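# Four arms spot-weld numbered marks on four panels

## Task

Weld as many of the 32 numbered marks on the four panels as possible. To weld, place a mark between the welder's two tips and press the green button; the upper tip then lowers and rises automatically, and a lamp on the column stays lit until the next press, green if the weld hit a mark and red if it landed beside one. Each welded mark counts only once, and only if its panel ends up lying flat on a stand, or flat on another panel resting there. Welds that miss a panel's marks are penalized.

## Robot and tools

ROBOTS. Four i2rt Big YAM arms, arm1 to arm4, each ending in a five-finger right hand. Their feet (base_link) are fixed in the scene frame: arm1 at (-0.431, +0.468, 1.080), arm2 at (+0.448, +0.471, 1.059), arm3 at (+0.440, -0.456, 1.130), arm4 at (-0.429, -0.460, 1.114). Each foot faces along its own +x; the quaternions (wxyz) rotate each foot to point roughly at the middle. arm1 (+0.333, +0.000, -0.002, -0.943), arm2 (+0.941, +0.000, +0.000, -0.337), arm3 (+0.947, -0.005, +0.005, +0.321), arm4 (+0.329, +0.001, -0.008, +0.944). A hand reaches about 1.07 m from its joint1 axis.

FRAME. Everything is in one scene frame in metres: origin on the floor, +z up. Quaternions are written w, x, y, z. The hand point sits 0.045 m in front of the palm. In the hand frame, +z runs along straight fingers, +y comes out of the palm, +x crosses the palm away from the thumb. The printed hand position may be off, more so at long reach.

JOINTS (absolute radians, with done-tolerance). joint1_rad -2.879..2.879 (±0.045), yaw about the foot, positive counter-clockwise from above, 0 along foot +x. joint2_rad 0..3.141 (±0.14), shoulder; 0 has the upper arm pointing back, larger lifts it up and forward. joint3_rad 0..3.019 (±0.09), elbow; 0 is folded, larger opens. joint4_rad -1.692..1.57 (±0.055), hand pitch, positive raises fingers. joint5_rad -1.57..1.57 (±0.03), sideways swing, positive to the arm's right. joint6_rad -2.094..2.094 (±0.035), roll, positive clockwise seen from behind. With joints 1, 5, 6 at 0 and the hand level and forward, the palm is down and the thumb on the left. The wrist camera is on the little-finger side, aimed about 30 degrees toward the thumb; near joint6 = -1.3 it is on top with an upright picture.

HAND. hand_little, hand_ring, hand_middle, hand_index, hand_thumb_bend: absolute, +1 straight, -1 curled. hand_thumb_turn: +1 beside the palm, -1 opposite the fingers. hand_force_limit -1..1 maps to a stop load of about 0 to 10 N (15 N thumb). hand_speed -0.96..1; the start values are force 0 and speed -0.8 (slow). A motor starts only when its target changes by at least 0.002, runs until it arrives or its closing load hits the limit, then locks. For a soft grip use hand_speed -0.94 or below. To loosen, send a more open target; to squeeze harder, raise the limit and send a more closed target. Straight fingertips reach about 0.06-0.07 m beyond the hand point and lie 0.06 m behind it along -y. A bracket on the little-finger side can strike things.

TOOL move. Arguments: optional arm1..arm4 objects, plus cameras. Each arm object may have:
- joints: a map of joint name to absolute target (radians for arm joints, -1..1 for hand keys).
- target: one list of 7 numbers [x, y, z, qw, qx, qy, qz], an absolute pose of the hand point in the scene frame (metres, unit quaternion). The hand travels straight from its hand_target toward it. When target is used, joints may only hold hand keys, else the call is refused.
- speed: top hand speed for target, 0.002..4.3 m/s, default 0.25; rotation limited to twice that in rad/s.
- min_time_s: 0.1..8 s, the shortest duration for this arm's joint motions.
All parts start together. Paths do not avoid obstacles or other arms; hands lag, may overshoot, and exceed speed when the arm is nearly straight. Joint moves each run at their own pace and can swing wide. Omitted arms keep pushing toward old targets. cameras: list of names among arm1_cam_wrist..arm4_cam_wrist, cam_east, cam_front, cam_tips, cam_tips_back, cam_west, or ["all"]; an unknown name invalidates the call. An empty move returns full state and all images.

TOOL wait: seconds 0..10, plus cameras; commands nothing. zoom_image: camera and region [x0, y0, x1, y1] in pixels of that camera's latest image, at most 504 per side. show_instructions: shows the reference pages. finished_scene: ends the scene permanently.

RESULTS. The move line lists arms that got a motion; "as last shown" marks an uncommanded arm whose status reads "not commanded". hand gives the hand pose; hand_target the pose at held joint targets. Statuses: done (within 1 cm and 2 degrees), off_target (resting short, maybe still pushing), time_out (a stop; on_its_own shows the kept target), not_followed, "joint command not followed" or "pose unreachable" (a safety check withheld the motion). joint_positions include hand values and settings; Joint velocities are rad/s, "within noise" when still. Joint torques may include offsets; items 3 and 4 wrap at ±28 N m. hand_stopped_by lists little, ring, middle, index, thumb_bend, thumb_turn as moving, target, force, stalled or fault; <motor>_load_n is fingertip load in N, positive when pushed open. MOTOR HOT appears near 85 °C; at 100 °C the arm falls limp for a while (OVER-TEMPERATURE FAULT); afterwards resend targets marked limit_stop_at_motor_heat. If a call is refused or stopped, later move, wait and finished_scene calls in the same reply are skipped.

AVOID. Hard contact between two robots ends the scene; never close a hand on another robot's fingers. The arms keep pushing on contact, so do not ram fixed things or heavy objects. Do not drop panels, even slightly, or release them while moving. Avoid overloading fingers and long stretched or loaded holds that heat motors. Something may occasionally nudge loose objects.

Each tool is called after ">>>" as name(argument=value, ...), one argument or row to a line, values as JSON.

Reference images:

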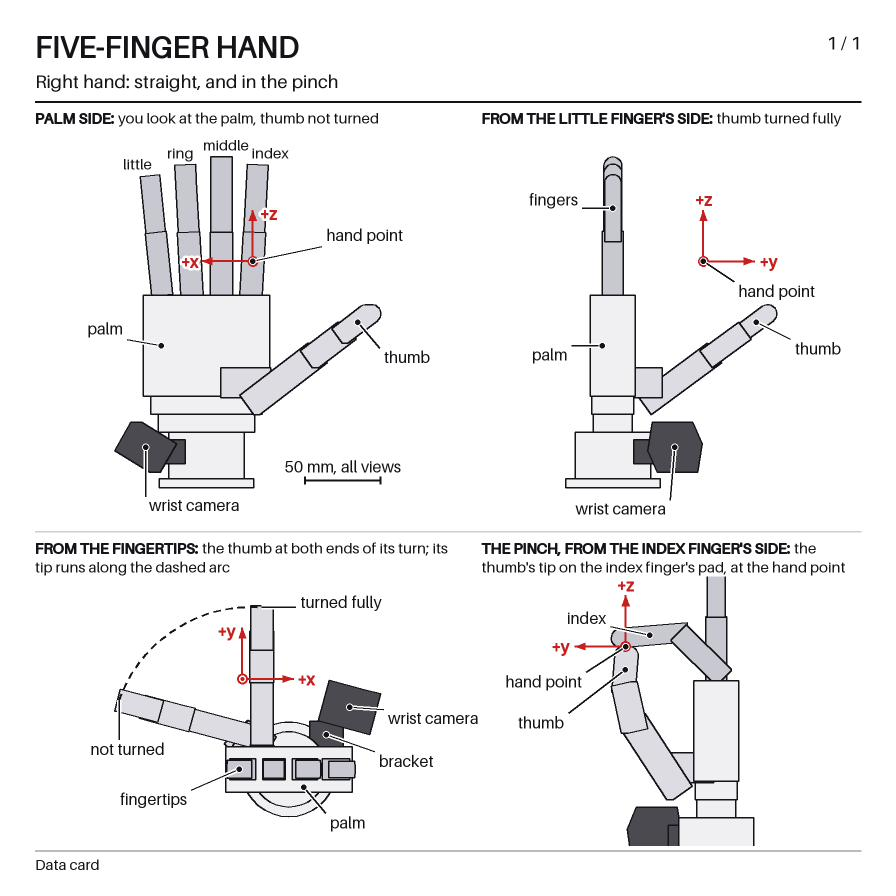

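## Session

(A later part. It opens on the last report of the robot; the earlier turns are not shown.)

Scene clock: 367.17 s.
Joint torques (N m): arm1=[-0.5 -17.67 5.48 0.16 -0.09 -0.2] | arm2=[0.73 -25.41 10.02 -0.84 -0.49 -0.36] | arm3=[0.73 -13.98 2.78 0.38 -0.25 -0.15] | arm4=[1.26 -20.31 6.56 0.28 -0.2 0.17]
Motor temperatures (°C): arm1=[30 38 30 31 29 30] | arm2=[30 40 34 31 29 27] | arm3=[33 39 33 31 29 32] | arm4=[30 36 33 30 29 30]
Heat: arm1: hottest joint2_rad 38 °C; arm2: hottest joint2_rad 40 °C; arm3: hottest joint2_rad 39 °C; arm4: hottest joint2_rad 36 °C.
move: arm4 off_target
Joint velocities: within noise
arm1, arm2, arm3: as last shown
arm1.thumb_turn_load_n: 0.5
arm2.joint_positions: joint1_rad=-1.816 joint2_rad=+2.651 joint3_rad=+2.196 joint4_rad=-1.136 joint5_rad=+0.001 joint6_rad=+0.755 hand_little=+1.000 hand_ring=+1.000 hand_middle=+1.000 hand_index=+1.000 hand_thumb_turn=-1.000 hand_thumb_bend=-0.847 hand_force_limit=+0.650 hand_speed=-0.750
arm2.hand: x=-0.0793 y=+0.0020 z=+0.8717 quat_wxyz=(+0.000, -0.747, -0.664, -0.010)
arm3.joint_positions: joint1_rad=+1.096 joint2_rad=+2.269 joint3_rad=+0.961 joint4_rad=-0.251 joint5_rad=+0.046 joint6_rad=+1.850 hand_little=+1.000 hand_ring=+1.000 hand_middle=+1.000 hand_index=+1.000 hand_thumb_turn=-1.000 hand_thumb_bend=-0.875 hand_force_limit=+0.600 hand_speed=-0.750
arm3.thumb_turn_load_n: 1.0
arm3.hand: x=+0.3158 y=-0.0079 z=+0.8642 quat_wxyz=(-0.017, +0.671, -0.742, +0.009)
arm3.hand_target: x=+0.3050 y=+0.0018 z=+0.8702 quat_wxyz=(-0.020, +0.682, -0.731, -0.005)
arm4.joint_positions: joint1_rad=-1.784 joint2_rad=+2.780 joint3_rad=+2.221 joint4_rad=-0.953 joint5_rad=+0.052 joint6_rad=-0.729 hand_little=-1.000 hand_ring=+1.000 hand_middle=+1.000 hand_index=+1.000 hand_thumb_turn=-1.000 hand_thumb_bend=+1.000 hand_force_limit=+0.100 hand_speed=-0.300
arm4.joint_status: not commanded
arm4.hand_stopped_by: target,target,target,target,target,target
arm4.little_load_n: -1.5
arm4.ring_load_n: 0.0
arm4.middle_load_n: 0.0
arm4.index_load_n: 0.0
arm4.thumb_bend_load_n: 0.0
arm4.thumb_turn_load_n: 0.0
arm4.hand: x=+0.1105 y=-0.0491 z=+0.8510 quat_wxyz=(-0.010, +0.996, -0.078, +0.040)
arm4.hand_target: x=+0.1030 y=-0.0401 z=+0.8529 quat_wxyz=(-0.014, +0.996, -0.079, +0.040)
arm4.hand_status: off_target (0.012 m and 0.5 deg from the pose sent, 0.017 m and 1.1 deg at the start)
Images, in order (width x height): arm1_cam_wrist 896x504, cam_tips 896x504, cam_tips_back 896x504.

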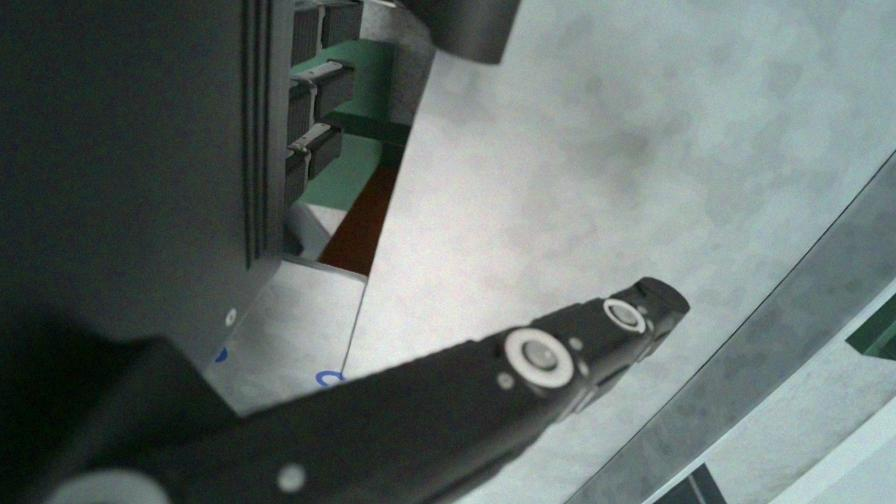

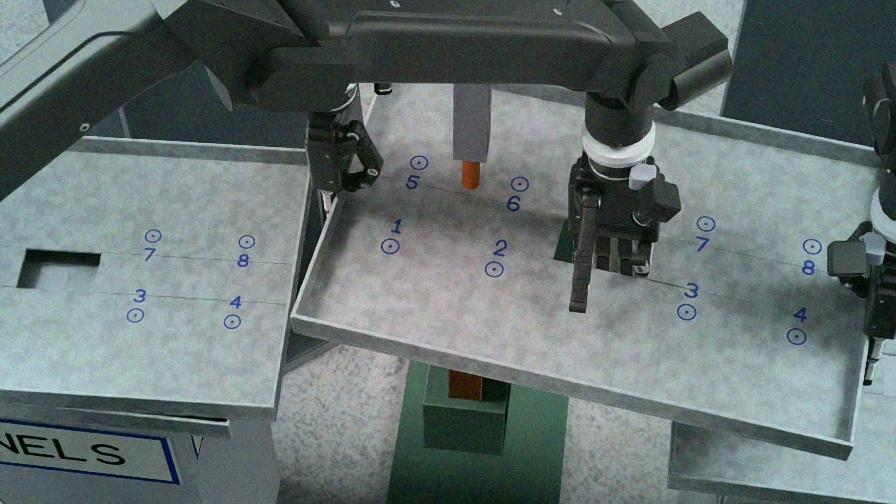

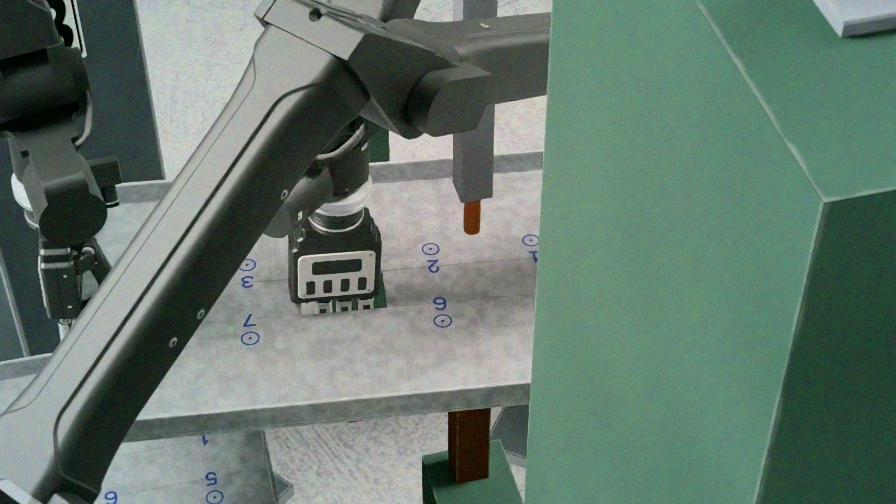

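>>> move(
  arm4={"joints": {"hand_ring": -0.15, "hand_middle": -0.175, "hand_index": -0.188, "hand_thumb_bend": 0.15, "hand_force_limit": 0.0, "hand_speed": -0.4}},
  cameras=["arm1_cam_wrist", "cam_tips", "cam_tips_back"],
)

>>> zoom_image(
  camera="cam_tips_back",
  region=[260, 200, 460, 350],
)

Scene clock: 372.23 s.
Joint torques (N m): arm1=[-0.5 -17.73 5.42 0.18 -0.09 -0.2] | arm2=[0.67 -25.05 10.1 -0.84 -0.5 -0.35] | arm3=[0.15 -13.63 2.56 0.53 -0.23 -0.17] | arm4=[1.2 -20.37 6.54 0.28 -0.18 0.16]
Motor temperatures (°C): arm1=[30 38 30 31 29 30] | arm2=[30 40 35 31 30 27] | arm3=[33 39 33 31 29 32] | arm4=[30 37 34 30 29 30]
Heat: arm1: hottest joint2_rad 38 °C; arm2: hottest joint2_rad 40 °C; arm3: hottest joint2_rad 39 °C; arm4: hottest joint2_rad 37 °C.
move: arm4 done
Joint velocities: within noise
arm1, arm2, arm3: as last shown
arm1.little_load_n: 0.5
arm1.thumb_turn_load_n: 0.0
arm2.joint_positions: joint1_rad=-1.816 joint2_rad=+2.651 joint3_rad=+2.196 joint4_rad=-1.136 joint5_rad=+0.002 joint6_rad=+0.755 hand_little=+1.000 hand_ring=+1.000 hand_middle=+1.000 hand_index=+1.000 hand_thumb_turn=-1.000 hand_thumb_bend=-0.847 hand_force_limit=+0.650 hand_speed=-0.750
arm2.index_load_n: 1.5
arm2.thumb_turn_load_n: 2.5
arm2.hand: x=-0.0793 y=+0.0021 z=+0.8717 quat_wxyz=(+0.000, -0.747, -0.664, -0.010)
arm2.hand_target: x=-0.0872 y=-0.0175 z=+0.9105 quat_wxyz=(-0.005, -0.731, -0.682, +0.016)
arm4.joint_positions: joint1_rad=-1.784 joint2_rad=+2.780 joint3_rad=+2.221 joint4_rad=-0.953 joint5_rad=+0.052 joint6_rad=-0.728 hand_little=-1.000 hand_ring=-0.150 hand_middle=-0.173 hand_index=-0.188 hand_thumb_turn=-1.000 hand_thumb_bend=+0.153 hand_force_limit=+0.000 hand_speed=-0.400
arm4.joint_status: all done
arm4.hand_stopped_by: target,target,target,target,target,target
arm4.little_load_n: -1.5
arm4.ring_load_n: 1.5
arm4.middle_load_n: 3.0
arm4.index_load_n: 0.0
arm4.thumb_bend_load_n: 4.5
arm4.thumb_turn_load_n: 0.0
arm4.hand: x=+0.1106 y=-0.0490 z=+0.8510 quat_wxyz=(-0.011, +0.996, -0.079, +0.040)
arm4.hand_target: x=+0.1030 y=-0.0401 z=+0.8529 quat_wxyz=(-0.014, +0.996, -0.079, +0.040)
arm4.hand_status: not commanded
Images, in order (width x height): arm1_cam_wrist 896x504, cam_tips 896x504, cam_tips_back 896x504.

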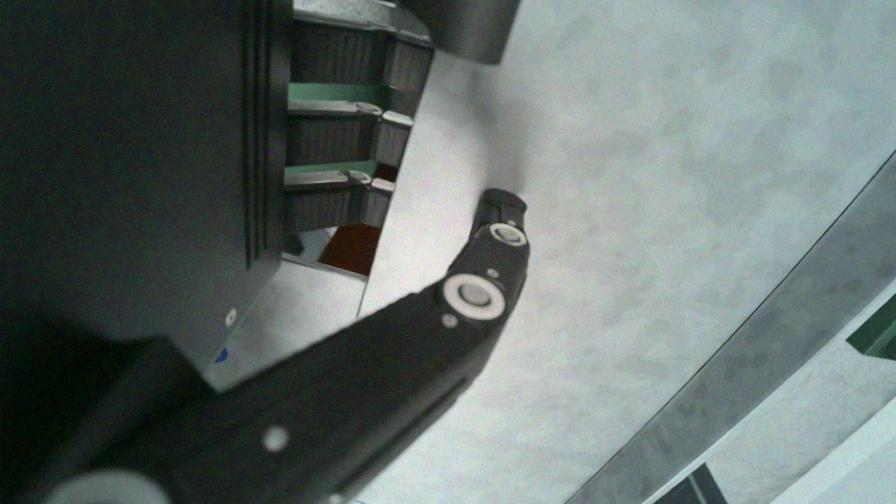

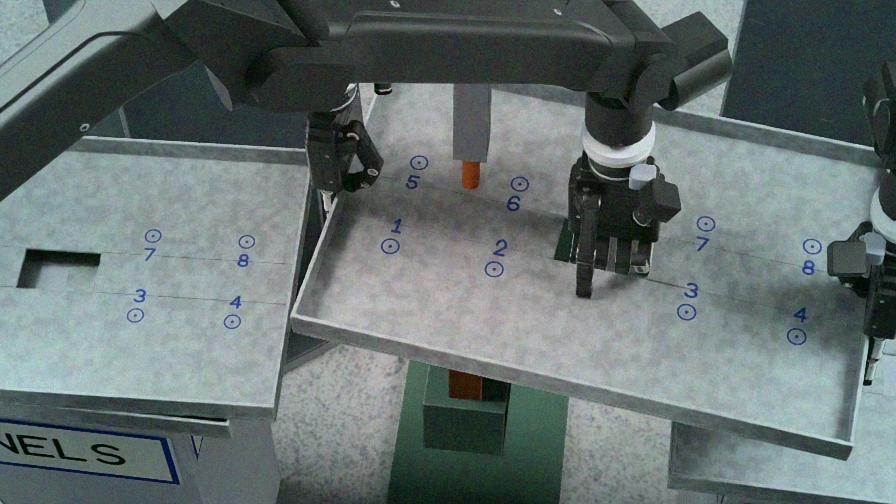

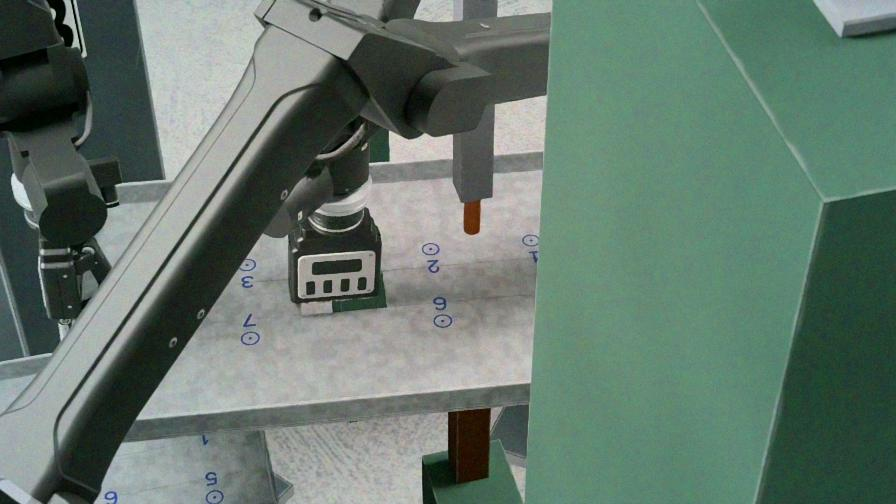

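Scaled by 2.520.

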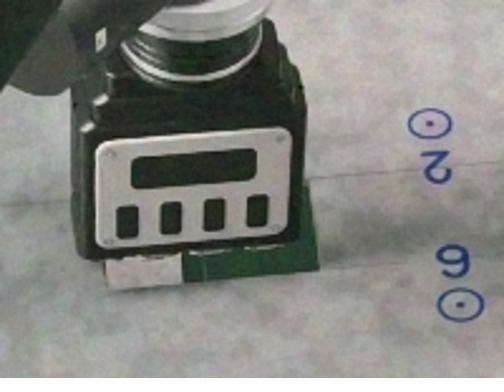

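>>> move(
  arm4={"joints": {"hand_ring": -0.25, "hand_middle": -0.25, "hand_index": -0.28, "hand_force_limit": -0.1, "hand_speed": -0.7}},
)

>>> move(
  arm4={"joints": {"hand_thumb_bend": -0.4, "hand_force_limit": 0.15, "hand_speed": -0.8}},
  cameras=["arm1_cam_wrist"],
)

Scene clock: 372.77 s.
Joint torques (N m): arm1=[-0.38 -17.67 5.44 0.16 -0.08 -0.2] | arm2=[0.79 -25.58 10.14 -0.94 -0.48 -0.35] | arm3=[0.56 -13.33 2.82 0.47 -0.27 -0.18] | arm4=[1.2 -20.31 6.56 0.24 -0.14 0.16]
Motor temperatures (°C): arm1=[30 38 30 31 29 30] | arm2=[30 41 35 31 30 27] | arm3=[33 39 33 31 29 32] | arm4=[30 37 34 30 29 30]
Heat: arm1: hottest joint2_rad 38 °C; arm2: hottest joint2_rad 41 °C; arm3: hottest joint2_rad 39 °C; arm4: hottest joint2_rad 37 °C.
move: arm4 off_target
Joint velocities: within noise
arm1.joint_positions: joint1_rad=+0.290 joint2_rad=+2.236 joint3_rad=+1.384 joint4_rad=-0.687 joint5_rad=+0.004 joint6_rad=+0.978 hand_little=+1.000 hand_ring=+1.000 hand_middle=+1.000 hand_index=+1.000 hand_thumb_turn=-1.000 hand_thumb_bend=+0.100 hand_force_limit=+0.200 hand_speed=+0.200
arm1.joint_status: not commanded
arm1.hand_stopped_by: target,target,target,target,target,target
arm1.little_load_n: 0.0
arm1.ring_load_n: 0.0
arm1.middle_load_n: 0.0
arm1.index_load_n: 0.0
arm1.thumb_bend_load_n: 0.0
arm1.thumb_turn_load_n: 0.0
arm1.hand: x=-0.6941 y=-0.0324 z=+0.9118 quat_wxyz=(-0.003, -0.710, -0.704, +0.017)
arm1.hand_target: x=-0.6899 y=-0.0200 z=+0.9004 quat_wxyz=(+0.000, -0.707, -0.707, +0.000)
arm1.hand_status: not commanded
arm2, arm3: as last shown
arm2.index_load_n: 1.0
arm2.thumb_turn_load_n: 3.0
arm2.hand_target: x=-0.0871 y=-0.0175 z=+0.9105 quat_wxyz=(-0.005, -0.731, -0.682, +0.016)
arm3.thumb_turn_load_n: 1.5
arm4.joint_positions: joint1_rad=-1.784 joint2_rad=+2.780 joint3_rad=+2.221 joint4_rad=-0.952 joint5_rad=+0.051 joint6_rad=-0.728 hand_little=-1.000 hand_ring=-0.172 hand_middle=-0.195 hand_index=-0.212 hand_thumb_turn=-1.000 hand_thumb_bend=+0.153 hand_force_limit=-0.100 hand_speed=-0.700
arm4.joint_status: hand_ring off_target (ended at -0.172, target -0.250); hand_middle off_target (ended at -0.195, target -0.250); hand_index off_target (ended at -0.212, target -0.280); the others done
arm4.hand_stopped_by: target,force,force,force,target,target
arm4.little_load_n: -3.5
arm4.ring_load_n: 8.5
arm4.middle_load_n: 12.0
arm4.index_load_n: 5.5
arm4.thumb_bend_load_n: 6.5
arm4.thumb_turn_load_n: 0.0
arm4.hand: x=+0.1105 y=-0.0488 z=+0.8509 quat_wxyz=(-0.011, +0.996, -0.079, +0.040)
arm4.hand_target: x=+0.1029 y=-0.0401 z=+0.8529 quat_wxyz=(-0.014, +0.996, -0.079, +0.040)
arm4.hand_status: not commanded
pictures: none

Scene clock: 374.93 s.
Joint torques (N m): arm1=[-0.44 -17.73 5.46 0.13 -0.08 -0.2] | arm2=[0.73 -25.58 10.09 -0.85 -0.5 -0.35] | arm3=[0.79 -13.8 2.54 0.32 -0.22 -0.19] | arm4=[1.26 -20.31 6.54 0.24 -0.15 0.16]
Motor temperatures (°C): arm1=[30 38 30 31 29 30] | arm2=[30 41 35 31 30 27] | arm3=[33 39 33 31 29 32] | arm4=[30 38 34 30 29 30]
Heat: arm1: hottest joint2_rad 38 °C; arm2: hottest joint2_rad 41 °C; arm3: hottest joint2_rad 39 °C; arm4: hottest joint2_rad 38 °C.
move: arm4 off_target
Joint velocities: within noise
arm1: as last shown
arm2.joint_positions: joint1_rad=-1.816 joint2_rad=+2.651 joint3_rad=+2.196 joint4_rad=-1.136 joint5_rad=+0.002 joint6_rad=+0.755 hand_little=+1.000 hand_ring=+1.000 hand_middle=+1.000 hand_index=+1.000 hand_thumb_turn=-1.000 hand_thumb_bend=-0.847 hand_force_limit=+0.650 hand_speed=-0.750
arm2.joint_status: not commanded
arm2.hand_stopped_by: target,target,target,target,force,target
arm2.little_load_n: 0.0
arm2.ring_load_n: 0.0
arm2.middle_load_n: 0.0
arm2.index_load_n: 1.0
arm2.thumb_bend_load_n: 19.0
arm2.thumb_turn_load_n: 2.5
arm2.hand: x=-0.0793 y=+0.0021 z=+0.8717 quat_wxyz=(+0.000, -0.747, -0.664, -0.010)
arm2.hand_target: x=-0.0871 y=-0.0175 z=+0.9105 quat_wxyz=(-0.005, -0.731, -0.682, +0.016)
arm2.hand_status: not commanded
arm3.joint_positions: joint1_rad=+1.096 joint2_rad=+2.269 joint3_rad=+0.961 joint4_rad=-0.251 joint5_rad=+0.046 joint6_rad=+1.850 hand_little=+1.000 hand_ring=+1.000 hand_middle=+1.000 hand_index=+1.000 hand_thumb_turn=-1.000 hand_thumb_bend=-0.875 hand_force_limit=+0.600 hand_speed=-0.750
arm3.joint_status: not commanded
arm3.hand_stopped_by: target,target,target,target,force,target
arm3.little_load_n: 0.0
arm3.ring_load_n: 0.0
arm3.middle_load_n: 0.0
arm3.index_load_n: 0.0
arm3.thumb_bend_load_n: 12.0
arm3.thumb_turn_load_n: 1.5
arm3.hand: x=+0.3158 y=-0.0079 z=+0.8642 quat_wxyz=(-0.017, +0.671, -0.742, +0.009)
arm3.hand_target: x=+0.3050 y=+0.0018 z=+0.8702 quat_wxyz=(-0.020, +0.682, -0.731, -0.005)
arm3.hand_status: not commanded
arm4.joint_positions: joint1_rad=-1.784 joint2_rad=+2.780 joint3_rad=+2.221 joint4_rad=-0.952 joint5_rad=+0.051 joint6_rad=-0.728 hand_little=-1.000 hand_ring=-0.172 hand_middle=-0.195 hand_index=-0.212 hand_thumb_turn=-1.000 hand_thumb_bend=+0.148 hand_force_limit=+0.150 hand_speed=-0.800
arm4.joint_status: hand_thumb_bend off_target (ended at +0.148, target -0.400); the others done
arm4.hand_stopped_by: target,force,force,force,force,target
arm4.little_load_n: -3.5
arm4.ring_load_n: 8.5
arm4.middle_load_n: 12.0
arm4.index_load_n: 5.0
arm4.thumb_bend_load_n: 8.5
arm4.thumb_turn_load_n: 0.0
arm4.hand: x=+0.1105 y=-0.0488 z=+0.8509 quat_wxyz=(-0.011, +0.996, -0.079, +0.040)
arm4.hand_target: x=+0.1029 y=-0.0401 z=+0.8529 quat_wxyz=(-0.014, +0.996, -0.079, +0.040)
arm4.hand_status: not commanded
Images, in order (width x height): arm1_cam_wrist 896x504.

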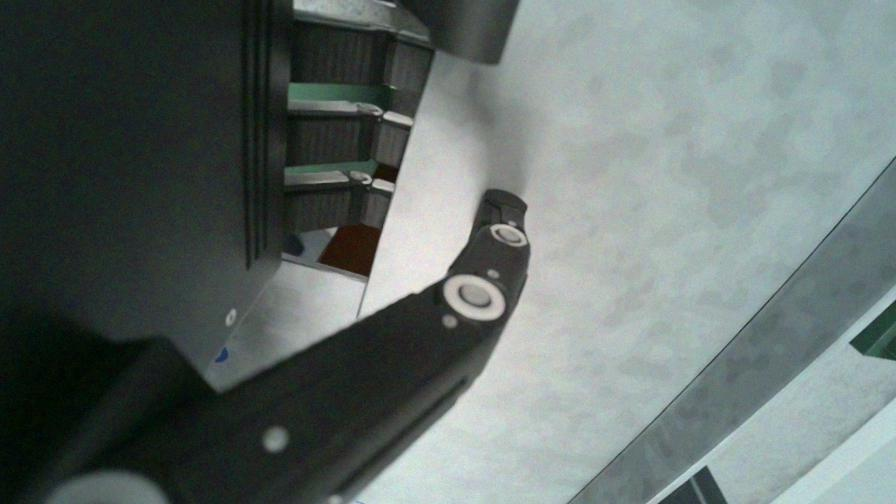

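>>> move(
  arm4={"target": [0.1150, -0.0320, 0.880, -0.0143, 0.9956, -0.0785, 0.0400], "speed": 0.1},
)

>>> move(
  arm2={"joints": {"hand_thumb_bend": -0.5, "hand_speed": -0.3}},
  arm3={"joints": {"hand_thumb_bend": -0.5, "hand_speed": -0.3}},
  cameras=["arm1_cam_wrist", "cam_tips", "cam_tips_back", "cam_east", "arm2_cam_wrist", "arm3_cam_wrist"],
)

Scene clock: 376.23 s.
Joint torques (N m): arm1=[-0.44 -17.73 5.44 0.16 -0.08 -0.2] | arm2=[1.08 -25.23 9.4 -0.91 -0.45 -0.35] | arm3=[1.55 -13.8 2.44 0.23 0.09 -0.18] | arm4=[1.08 -20.78 11.45 -0.96 -0.11 0.19]
Motor temperatures (°C): arm1=[30 38 30 31 29 30] | arm2=[30 41 35 31 30 27] | arm3=[33 39 33 31 29 32] | arm4=[30 38 34 30 29 30]
Heat: arm1: hottest joint2_rad 38 °C; arm2: hottest joint2_rad 41 °C; arm3: hottest joint2_rad 39 °C; arm4: hottest joint2_rad 38 °C.
move: arm4 off_target
Joint velocities: within noise
arm1, arm2, arm3: as last shown
arm1.middle_load_n: -0.5
arm2.joint_positions: joint1_rad=-1.816 joint2_rad=+2.650 joint3_rad=+2.205 joint4_rad=-1.136 joint5_rad=+0.000 joint6_rad=+0.755 hand_little=+1.000 hand_ring=+1.000 hand_middle=+1.000 hand_index=+1.000 hand_thumb_turn=-1.000 hand_thumb_bend=-0.847 hand_force_limit=+0.650 hand_speed=-0.750
arm2.index_load_n: 0.5
arm2.thumb_bend_load_n: 19.5
arm2.hand: x=-0.0827 y=-0.0008 z=+0.8753 quat_wxyz=(+0.000, -0.747, -0.664, -0.005)
arm2.hand_target: x=-0.0872 y=-0.0175 z=+0.9106 quat_wxyz=(-0.005, -0.731, -0.682, +0.016)
arm3.joint_positions: joint1_rad=+1.098 joint2_rad=+2.269 joint3_rad=+0.961 joint4_rad=-0.251 joint5_rad=+0.037 joint6_rad=+1.850 hand_little=+1.000 hand_ring=+1.000 hand_middle=+1.000 hand_index=+1.000 hand_thumb_turn=-1.000 hand_thumb_bend=-0.875 hand_force_limit=+0.600 hand_speed=-0.750
arm3.thumb_bend_load_n: 11.0
arm3.hand: x=+0.3135 y=-0.0083 z=+0.8646 quat_wxyz=(-0.013, +0.671, -0.741, +0.007)
arm3.hand_target: x=+0.3051 y=+0.0018 z=+0.8702 quat_wxyz=(-0.021, +0.682, -0.731, -0.005)
arm4.joint_positions: joint1_rad=-1.784 joint2_rad=+2.779 joint3_rad=+2.233 joint4_rad=-0.991 joint5_rad=+0.050 joint6_rad=-0.732 hand_little=-1.000 hand_ring=-0.172 hand_middle=-0.195 hand_index=-0.211 hand_thumb_turn=-1.000 hand_thumb_bend=+0.148 hand_force_limit=+0.150 hand_speed=-0.800
arm4.joint_status: not commanded
arm4.hand_stopped_by: target,force,force,force,force,target
arm4.little_load_n: -3.0
arm4.ring_load_n: 7.0
arm4.middle_load_n: 12.0
arm4.index_load_n: 8.0
arm4.thumb_bend_load_n: 7.5
arm4.thumb_turn_load_n: 0.0
arm4.hand: x=+0.1069 y=-0.0519 z=+0.8564 quat_wxyz=(-0.002, +0.997, -0.076, +0.030)
arm4.hand_target: x=+0.1144 y=-0.0324 z=+0.8800 quat_wxyz=(-0.015, +0.996, -0.078, +0.040)
arm4.hand_status: off_target (0.032 m and 1.8 deg from the pose sent, 0.034 m and 0.4 deg at the start)
pictures: none

Scene clock: 377.10 s.
Joint torques (N m): arm1=[-0.32 -17.67 5.45 0.17 -0.08 -0.2] | arm2=[0.5 -25.17 9.51 -0.91 -0.45 -0.28] | arm3=[0.44 -13.27 2.59 0.31 0.1 -0.11] | arm4=[1.08 -20.84 11.3 -0.69 -0.12 0.17]
Motor temperatures (°C): arm1=[30 38 30 31 29 30] | arm2=[30 41 35 31 30 27] | arm3=[33 39 33 31 29 32] | arm4=[30 38 34 30 29 30]
Heat: arm1: hottest joint2_rad 38 °C; arm2: hottest joint2_rad 41 °C; arm3: hottest joint2_rad 39 °C; arm4: hottest joint2_rad 38 °C.
move: arm2 done; arm3 done
Joint velocities: within noise
arm1, arm4: as last shown
arm1.middle_load_n: 0.0
arm2.joint_positions: joint1_rad=-1.816 joint2_rad=+2.649 joint3_rad=+2.205 joint4_rad=-1.136 joint5_rad=+0.000 joint6_rad=+0.747 hand_little=+1.000 hand_ring=+1.000 hand_middle=+1.000 hand_index=+1.000 hand_thumb_turn=-1.000 hand_thumb_bend=-0.500 hand_force_limit=+0.650 hand_speed=-0.300
arm2.joint_status: all done
arm2.hand_stopped_by: target,target,target,target,target,target
arm2.little_load_n: 0.0
arm2.ring_load_n: 0.0
arm2.middle_load_n: -0.5
arm2.index_load_n: 0.5
arm2.thumb_bend_load_n: 0.0
arm2.thumb_turn_load_n: 0.0
arm2.hand: x=-0.0827 y=-0.0005 z=+0.8761 quat_wxyz=(+0.000, -0.745, -0.667, -0.005)
arm2.hand_target: x=-0.0872 y=-0.0175 z=+0.9106 quat_wxyz=(-0.005, -0.731, -0.682, +0.016)
arm2.hand_status: not commanded
arm3.joint_positions: joint1_rad=+1.098 joint2_rad=+2.269 joint3_rad=+0.961 joint4_rad=-0.251 joint5_rad=+0.038 joint6_rad=+1.842 hand_little=+1.000 hand_ring=+1.000 hand_middle=+1.000 hand_index=+1.000 hand_thumb_turn=-1.000 hand_thumb_bend=-0.500 hand_force_limit=+0.600 hand_speed=-0.300
arm3.joint_status: all done
arm3.hand_stopped_by: target,target,target,target,target,target
arm3.little_load_n: 0.0
arm3.ring_load_n: 0.0
arm3.middle_load_n: 0.0
arm3.index_load_n: 0.0
arm3.thumb_bend_load_n: 0.0
arm3.thumb_turn_load_n: 0.0
arm3.hand: x=+0.3130 y=-0.0088 z=+0.8645 quat_wxyz=(-0.013, +0.674, -0.738, +0.007)
arm3.hand_target: x=+0.3050 y=+0.0018 z=+0.8702 quat_wxyz=(-0.020, +0.682, -0.731, -0.005)
arm3.hand_status: not commanded
arm4.joint_positions: joint1_rad=-1.784 joint2_rad=+2.779 joint3_rad=+2.235 joint4_rad=-0.999 joint5_rad=+0.050 joint6_rad=-0.731 hand_little=-1.000 hand_ring=-0.172 hand_middle=-0.195 hand_index=-0.211 hand_thumb_turn=-1.000 hand_thumb_bend=+0.148 hand_force_limit=+0.150 hand_speed=-0.800
arm4.little_load_n: 0.0
arm4.ring_load_n: 8.0
arm4.middle_load_n: 10.0
arm4.index_load_n: 6.5
arm4.thumb_bend_load_n: 7.0
arm4.hand: x=+0.1060 y=-0.0530 z=+0.8572 quat_wxyz=(+0.000, +0.997, -0.077, +0.028)
arm4.hand_target: x=+0.1145 y=-0.0325 z=+0.8801 quat_wxyz=(-0.015, +0.996, -0.079, +0.040)
pictures: arm1_cam_wrist, arm2_cam_wrist, arm3_cam_wrist, cam_east, cam_tips, cam_tips_back
Images, in order (width x height): arm1_cam_wrist 896x504, arm2_cam_wrist 896x504, arm3_cam_wrist 896x504, cam_east 896x504, cam_tips 896x504, cam_tips_back 896x504.

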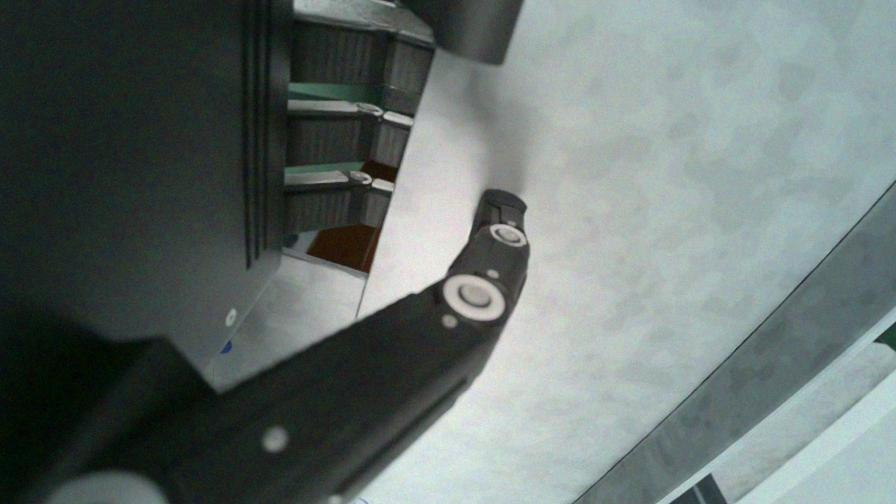

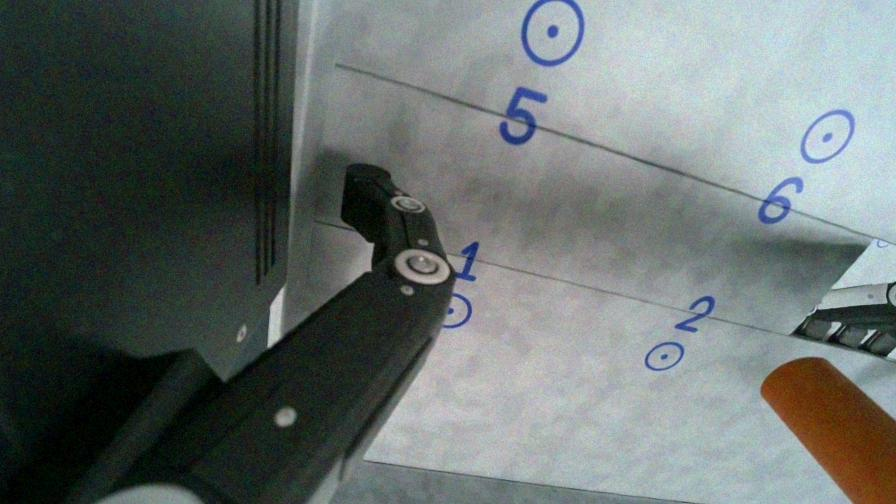

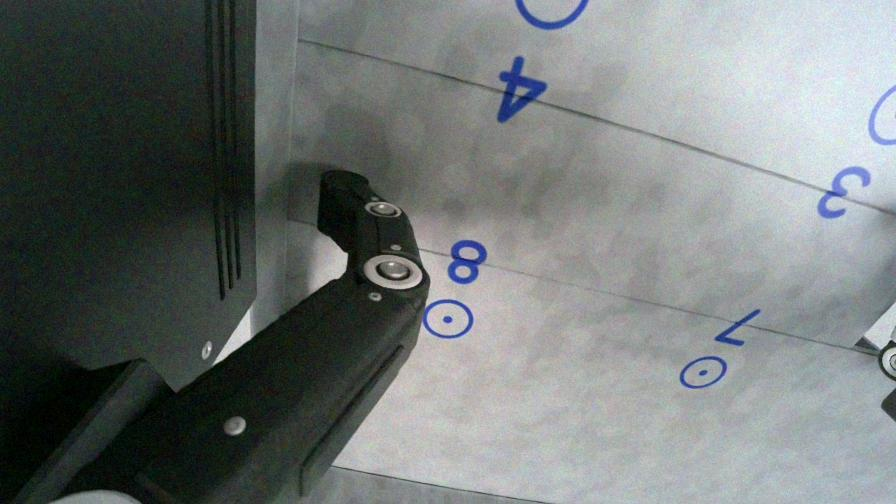

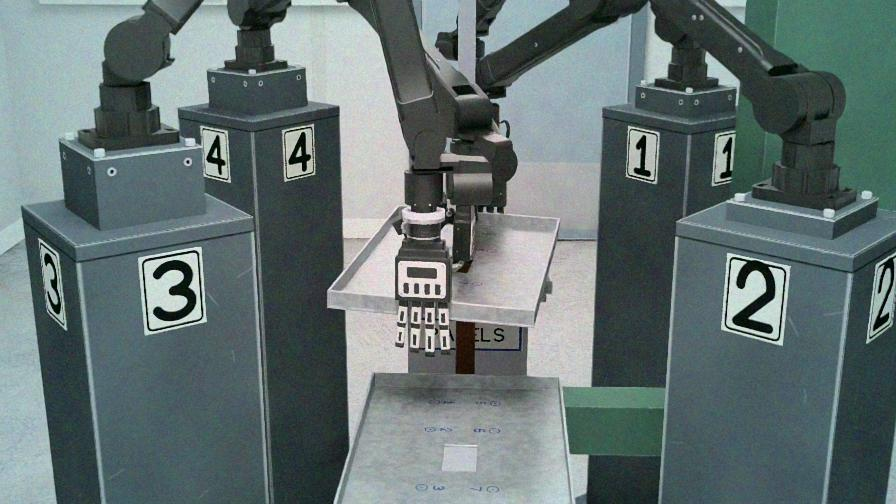

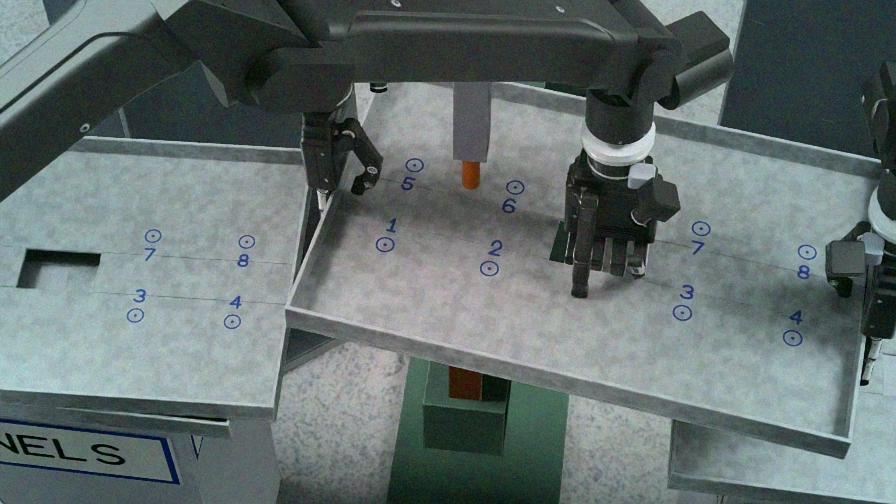

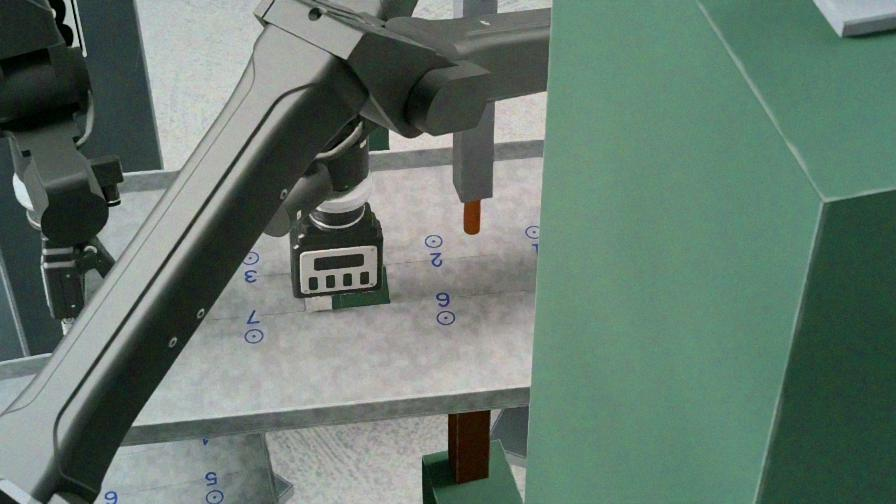

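>>> move(
  arm2={"target": [-0.0720, 0.1000, 1.0, 0.005, 0.7314, 0.6820, -0.0149], "speed": 0.2},
  arm3={"joints": {"joint1_rad": 1.10, "joint2_rad": 1.75, "joint3_rad": 0.75, "joint4_rad": -0.57, "joint5_rad": 0.0}, "min_time_s": 1.2},
  cameras=["cam_tips", "cam_tips_back", "cam_front"],
)

Scene clock: 381.27 s.
Joint torques (N m): arm1=[-0.5 -17.55 5.42 0.16 -0.08 -0.2] | arm2=[-0.97 -20.89 6.74 0.66 -0.1 -0.14] | arm3=[-0.56 -9.64 3.37 -0.68 -0.04 -0.11] | arm4=[1.03 -21.89 10.71 -0.34 0.16 0.04]
Motor temperatures (°C): arm1=[30 38 30 31 29 30] | arm2=[30 41 35 31 30 27] | arm3=[33 39 33 31 29 32] | arm4=[30 39 34 30 29 30]
Heat: arm1: hottest joint2_rad 38 °C; arm2: hottest joint2_rad 41 °C; arm3: hottest joint2_rad 39 °C; arm4: hottest joint2_rad 39 °C.
move: arm2 done; arm3 done
Joint velocities: within noise
arm1, arm4: as last shown
arm2.joint_positions: joint1_rad=-1.925 joint2_rad=+2.284 joint3_rad=+1.821 joint4_rad=-1.103 joint5_rad=-0.013 joint6_rad=+0.602 hand_little=+1.000 hand_ring=+1.000 hand_middle=+1.000 hand_index=+1.000 hand_thumb_turn=-1.000 hand_thumb_bend=-0.500 hand_force_limit=+0.650 hand_speed=-0.300
arm2.joint_status: not commanded
arm2.hand_stopped_by: target,target,target,target,target,target
arm2.little_load_n: 0.0
arm2.ring_load_n: 0.0
arm2.middle_load_n: 0.5
arm2.index_load_n: 0.0
arm2.thumb_bend_load_n: 0.0
arm2.thumb_turn_load_n: 0.0
arm2.hand: x=-0.0666 y=+0.0992 z=+0.9927 quat_wxyz=(-0.006, -0.733, -0.681, +0.003)
arm2.hand_target: x=-0.0720 y=+0.1001 z=+1.0000 quat_wxyz=(-0.005, -0.731, -0.682, +0.015)
arm2.hand_status: done (0.009 m and 1.3 deg from the pose sent, 0.160 m and 3.3 deg at the start)
arm3.joint_positions: joint1_rad=+1.098 joint2_rad=+1.752 joint3_rad=+0.756 joint4_rad=-0.558 joint5_rad=+0.002 joint6_rad=+1.840 hand_little=+1.000 hand_ring=+1.000 hand_middle=+1.000 hand_index=+1.000 hand_thumb_turn=-1.000 hand_thumb_bend=-0.500 hand_force_limit=+0.600 hand_speed=-0.300
arm3.joint_status: all done
arm3.hand_stopped_by: target,target,target,target,target,target
arm3.little_load_n: 0.0
arm3.ring_load_n: 0.0
arm3.middle_load_n: 0.0
arm3.index_load_n: 0.0
arm3.thumb_bend_load_n: 0.0
arm3.thumb_turn_load_n: 0.0
arm3.hand: x=+0.3164 y=-0.0585 z=+1.0290 quat_wxyz=(+0.001, +0.675, -0.738, -0.004)
arm3.hand_target: x=+0.3162 y=-0.0654 z=+1.0279 quat_wxyz=(+0.006, +0.679, -0.735, +0.002)
arm3.hand_status: not commanded
arm4.joint_positions: joint1_rad=-1.783 joint2_rad=+2.794 joint3_rad=+2.240 joint4_rad=-1.010 joint5_rad=+0.043 joint6_rad=-0.719 hand_little=-1.000 hand_ring=-0.173 hand_middle=-0.195 hand_index=-0.211 hand_thumb_turn=-1.000 hand_thumb_bend=+0.148 hand_force_limit=+0.150 hand_speed=-0.800
arm4.ring_load_n: 4.0
arm4.middle_load_n: 9.0
arm4.index_load_n: 10.5
arm4.thumb_bend_load_n: 2.5
arm4.thumb_turn_load_n: 0.5
arm4.hand: x=+0.0989 y=-0.0546 z=+0.8493 quat_wxyz=(+0.005, +0.996, -0.082, +0.018)
arm4.hand_target: x=+0.1144 y=-0.0323 z=+0.8801 quat_wxyz=(-0.015, +0.996, -0.078, +0.040)
pictures: cam_front, cam_tips, cam_tips_back
Images, in order (width x height): cam_front 896x504, cam_tips 896x504, cam_tips_back 896x504.

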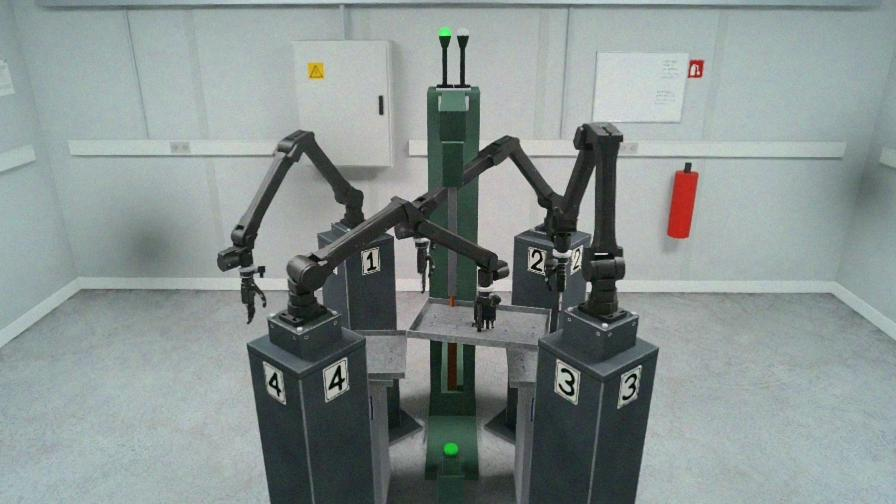

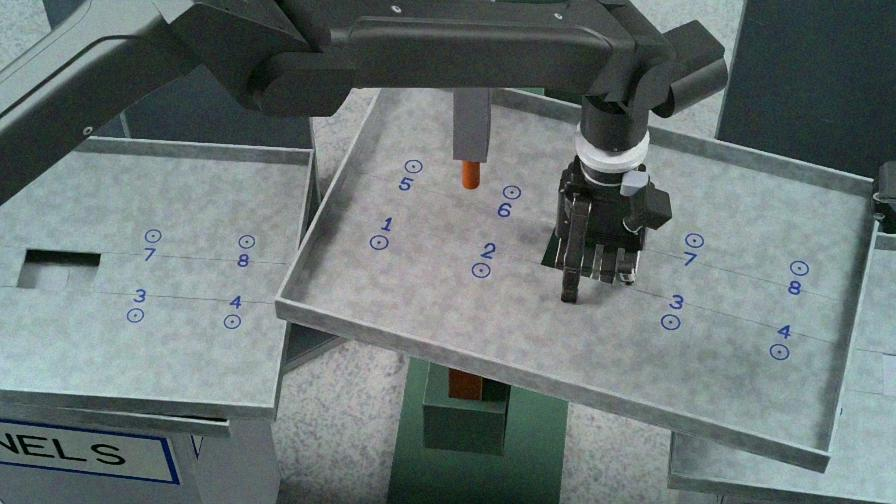

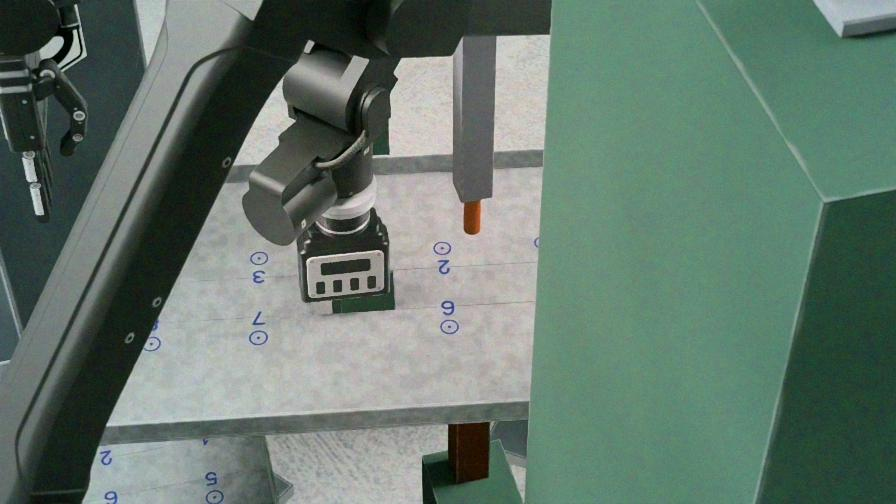

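>>> move(
  arm4={"target": [0.0740, -0.0460, 0.885, -0.0490, 0.9063, -0.4226, 0.0224], "speed": 0.25, "joints": {"hand_thumb_bend": -0.45, "hand_force_limit": 0.35, "hand_speed": -0.8}},
  arm3={"joints": {"joint1_rad": 1.9, "joint2_rad": 1.6, "joint3_rad": 0.6, "joint4_rad": -0.57, "joint5_rad": 0.0, "joint6_rad": 1.1, "hand_little": -1.0, "hand_ring": -1.0, "hand_middle": -1.0, "hand_index": 1.0, "hand_thumb_bend": 1.0, "hand_speed": 0.0}, "min_time_s": 1.3},
  arm2={"joints": {"joint1_rad": -1.6, "joint2_rad": 1.65, "joint3_rad": 0.85, "joint4_rad": -0.771, "joint5_rad": 0.0}, "min_time_s": 1.6},
  cameras=["cam_tips", "cam_tips_back", "cam_front"],
)

Scene clock: 385.43 s.
Joint torques (N m): arm1=[-0.38 -17.61 5.41 0.17 -0.08 -0.2] | arm2=[0.5 -11.75 5.48 0.59 0.1 -0.12] | arm3=[-1.38 -8.41 3.47 -0.53 0 -0.12] | arm4=[-0.73 -22.65 7.42 0.4 0.12 0.26]
Motor temperatures (°C): arm1=[30 38 30 31 29 30] | arm2=[30 40 35 31 30 27] | arm3=[33 39 33 31 29 32] | arm4=[30 39 34 30 29 30]
Heat: arm1: hottest joint2_rad 38 °C; arm2: hottest joint2_rad 40 °C; arm3: hottest joint2_rad 39 °C; arm4: hottest joint2_rad 39 °C.
move: arm2 done; arm3 off_target; arm4 off_target
Joint velocities: within noise
arm1: as last shown
arm2.joint_positions: joint1_rad=-1.607 joint2_rad=+1.664 joint3_rad=+0.849 joint4_rad=-0.783 joint5_rad=-0.003 joint6_rad=+0.601 hand_little=+1.000 hand_ring=+1.000 hand_middle=+1.000 hand_index=+1.000 hand_thumb_turn=-1.000 hand_thumb_bend=-0.500 hand_force_limit=+0.650 hand_speed=-0.300
arm2.joint_status: all done
arm2.hand_stopped_by: target,target,target,target,target,target
arm2.little_load_n: 0.0
arm2.ring_load_n: 0.0
arm2.middle_load_n: 0.0
arm2.index_load_n: 0.0
arm2.thumb_bend_load_n: 0.0
arm2.thumb_turn_load_n: 0.0
arm2.hand: x=+0.2625 y=+0.1710 z=+1.0149 quat_wxyz=(-0.002, -0.615, -0.788, -0.013)
arm2.hand_target: x=+0.2604 y=+0.1663 z=+1.0190 quat_wxyz=(+0.000, -0.609, -0.793, +0.000)
arm2.hand_status: not commanded
arm3.joint_positions: joint1_rad=+1.902 joint2_rad=+1.613 joint3_rad=+0.605 joint4_rad=-0.558 joint5_rad=+0.000 joint6_rad=+1.108 hand_little=-1.000 hand_ring=-1.000 hand_middle=-0.276 hand_index=+1.000 hand_thumb_turn=-1.000 hand_thumb_bend=+1.000 hand_force_limit=+0.600 hand_speed=+0.000
arm3.joint_status: hand_middle off_target (ended at -0.276, target -1.000); the others done
arm3.hand_stopped_by: target,target,force,target,target,target
arm3.little_load_n: 0.5
arm3.ring_load_n: 0.0
arm3.middle_load_n: 0.0
arm3.index_load_n: 0.0
arm3.thumb_bend_load_n: 0.0
arm3.thumb_turn_load_n: 0.0
arm3.hand: x=+0.1425 y=-0.3409 z=+1.0457 quat_wxyz=(+0.005, +0.998, -0.062, -0.005)
arm3.hand_target: x=+0.1461 y=-0.3425 z=+1.0483 quat_wxyz=(+0.006, +0.998, -0.059, -0.003)
arm3.hand_status: not commanded
arm4.joint_positions: joint1_rad=-1.821 joint2_rad=+2.659 joint3_rad=+1.928 joint4_rad=-0.833 joint5_rad=+0.000 joint6_rad=-0.078 hand_little=-1.000 hand_ring=-0.172 hand_middle=-0.195 hand_index=-0.211 hand_thumb_turn=-1.000 hand_thumb_bend=+0.127 hand_force_limit=+0.350 hand_speed=-0.800
arm4.joint_status: hand_thumb_bend off_target (ended at +0.127, target -0.450); the others done
arm4.hand_stopped_by: target,force,force,force,force,target
arm4.little_load_n: 0.0
arm4.ring_load_n: 5.0
arm4.middle_load_n: 9.0
arm4.index_load_n: 11.0
arm4.thumb_bend_load_n: 12.0
arm4.thumb_turn_load_n: 0.0
arm4.hand: x=+0.0437 y=-0.0645 z=+0.8447 quat_wxyz=(-0.011, +0.912, -0.409, +0.000)
arm4.hand_target: x=+0.0729 y=-0.0469 z=+0.8853 quat_wxyz=(-0.049, +0.905, -0.422, +0.022)
arm4.hand_status: off_target (0.054 m and 5.3 deg from the pose sent, 0.044 m and 41.0 deg at the start)
pictures: cam_front, cam_tips, cam_tips_back
Images, in order (width x height): cam_front 896x504, cam_tips 896x504, cam_tips_back 896x504.

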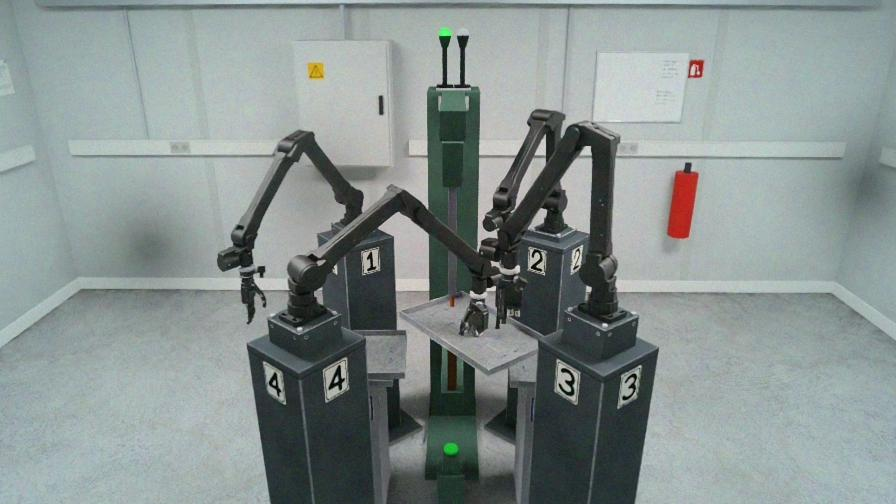

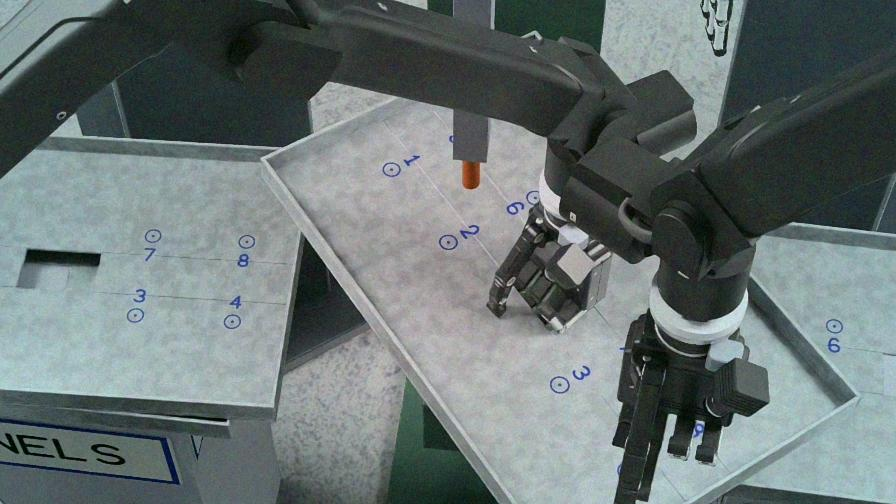

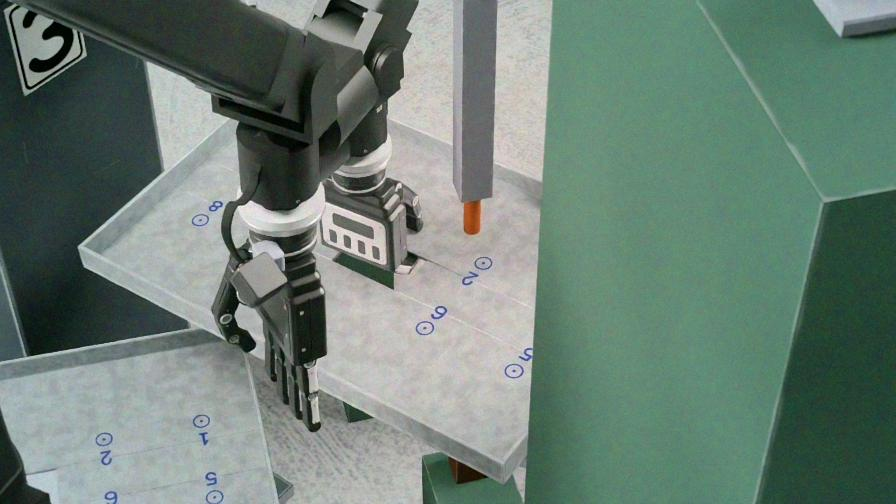

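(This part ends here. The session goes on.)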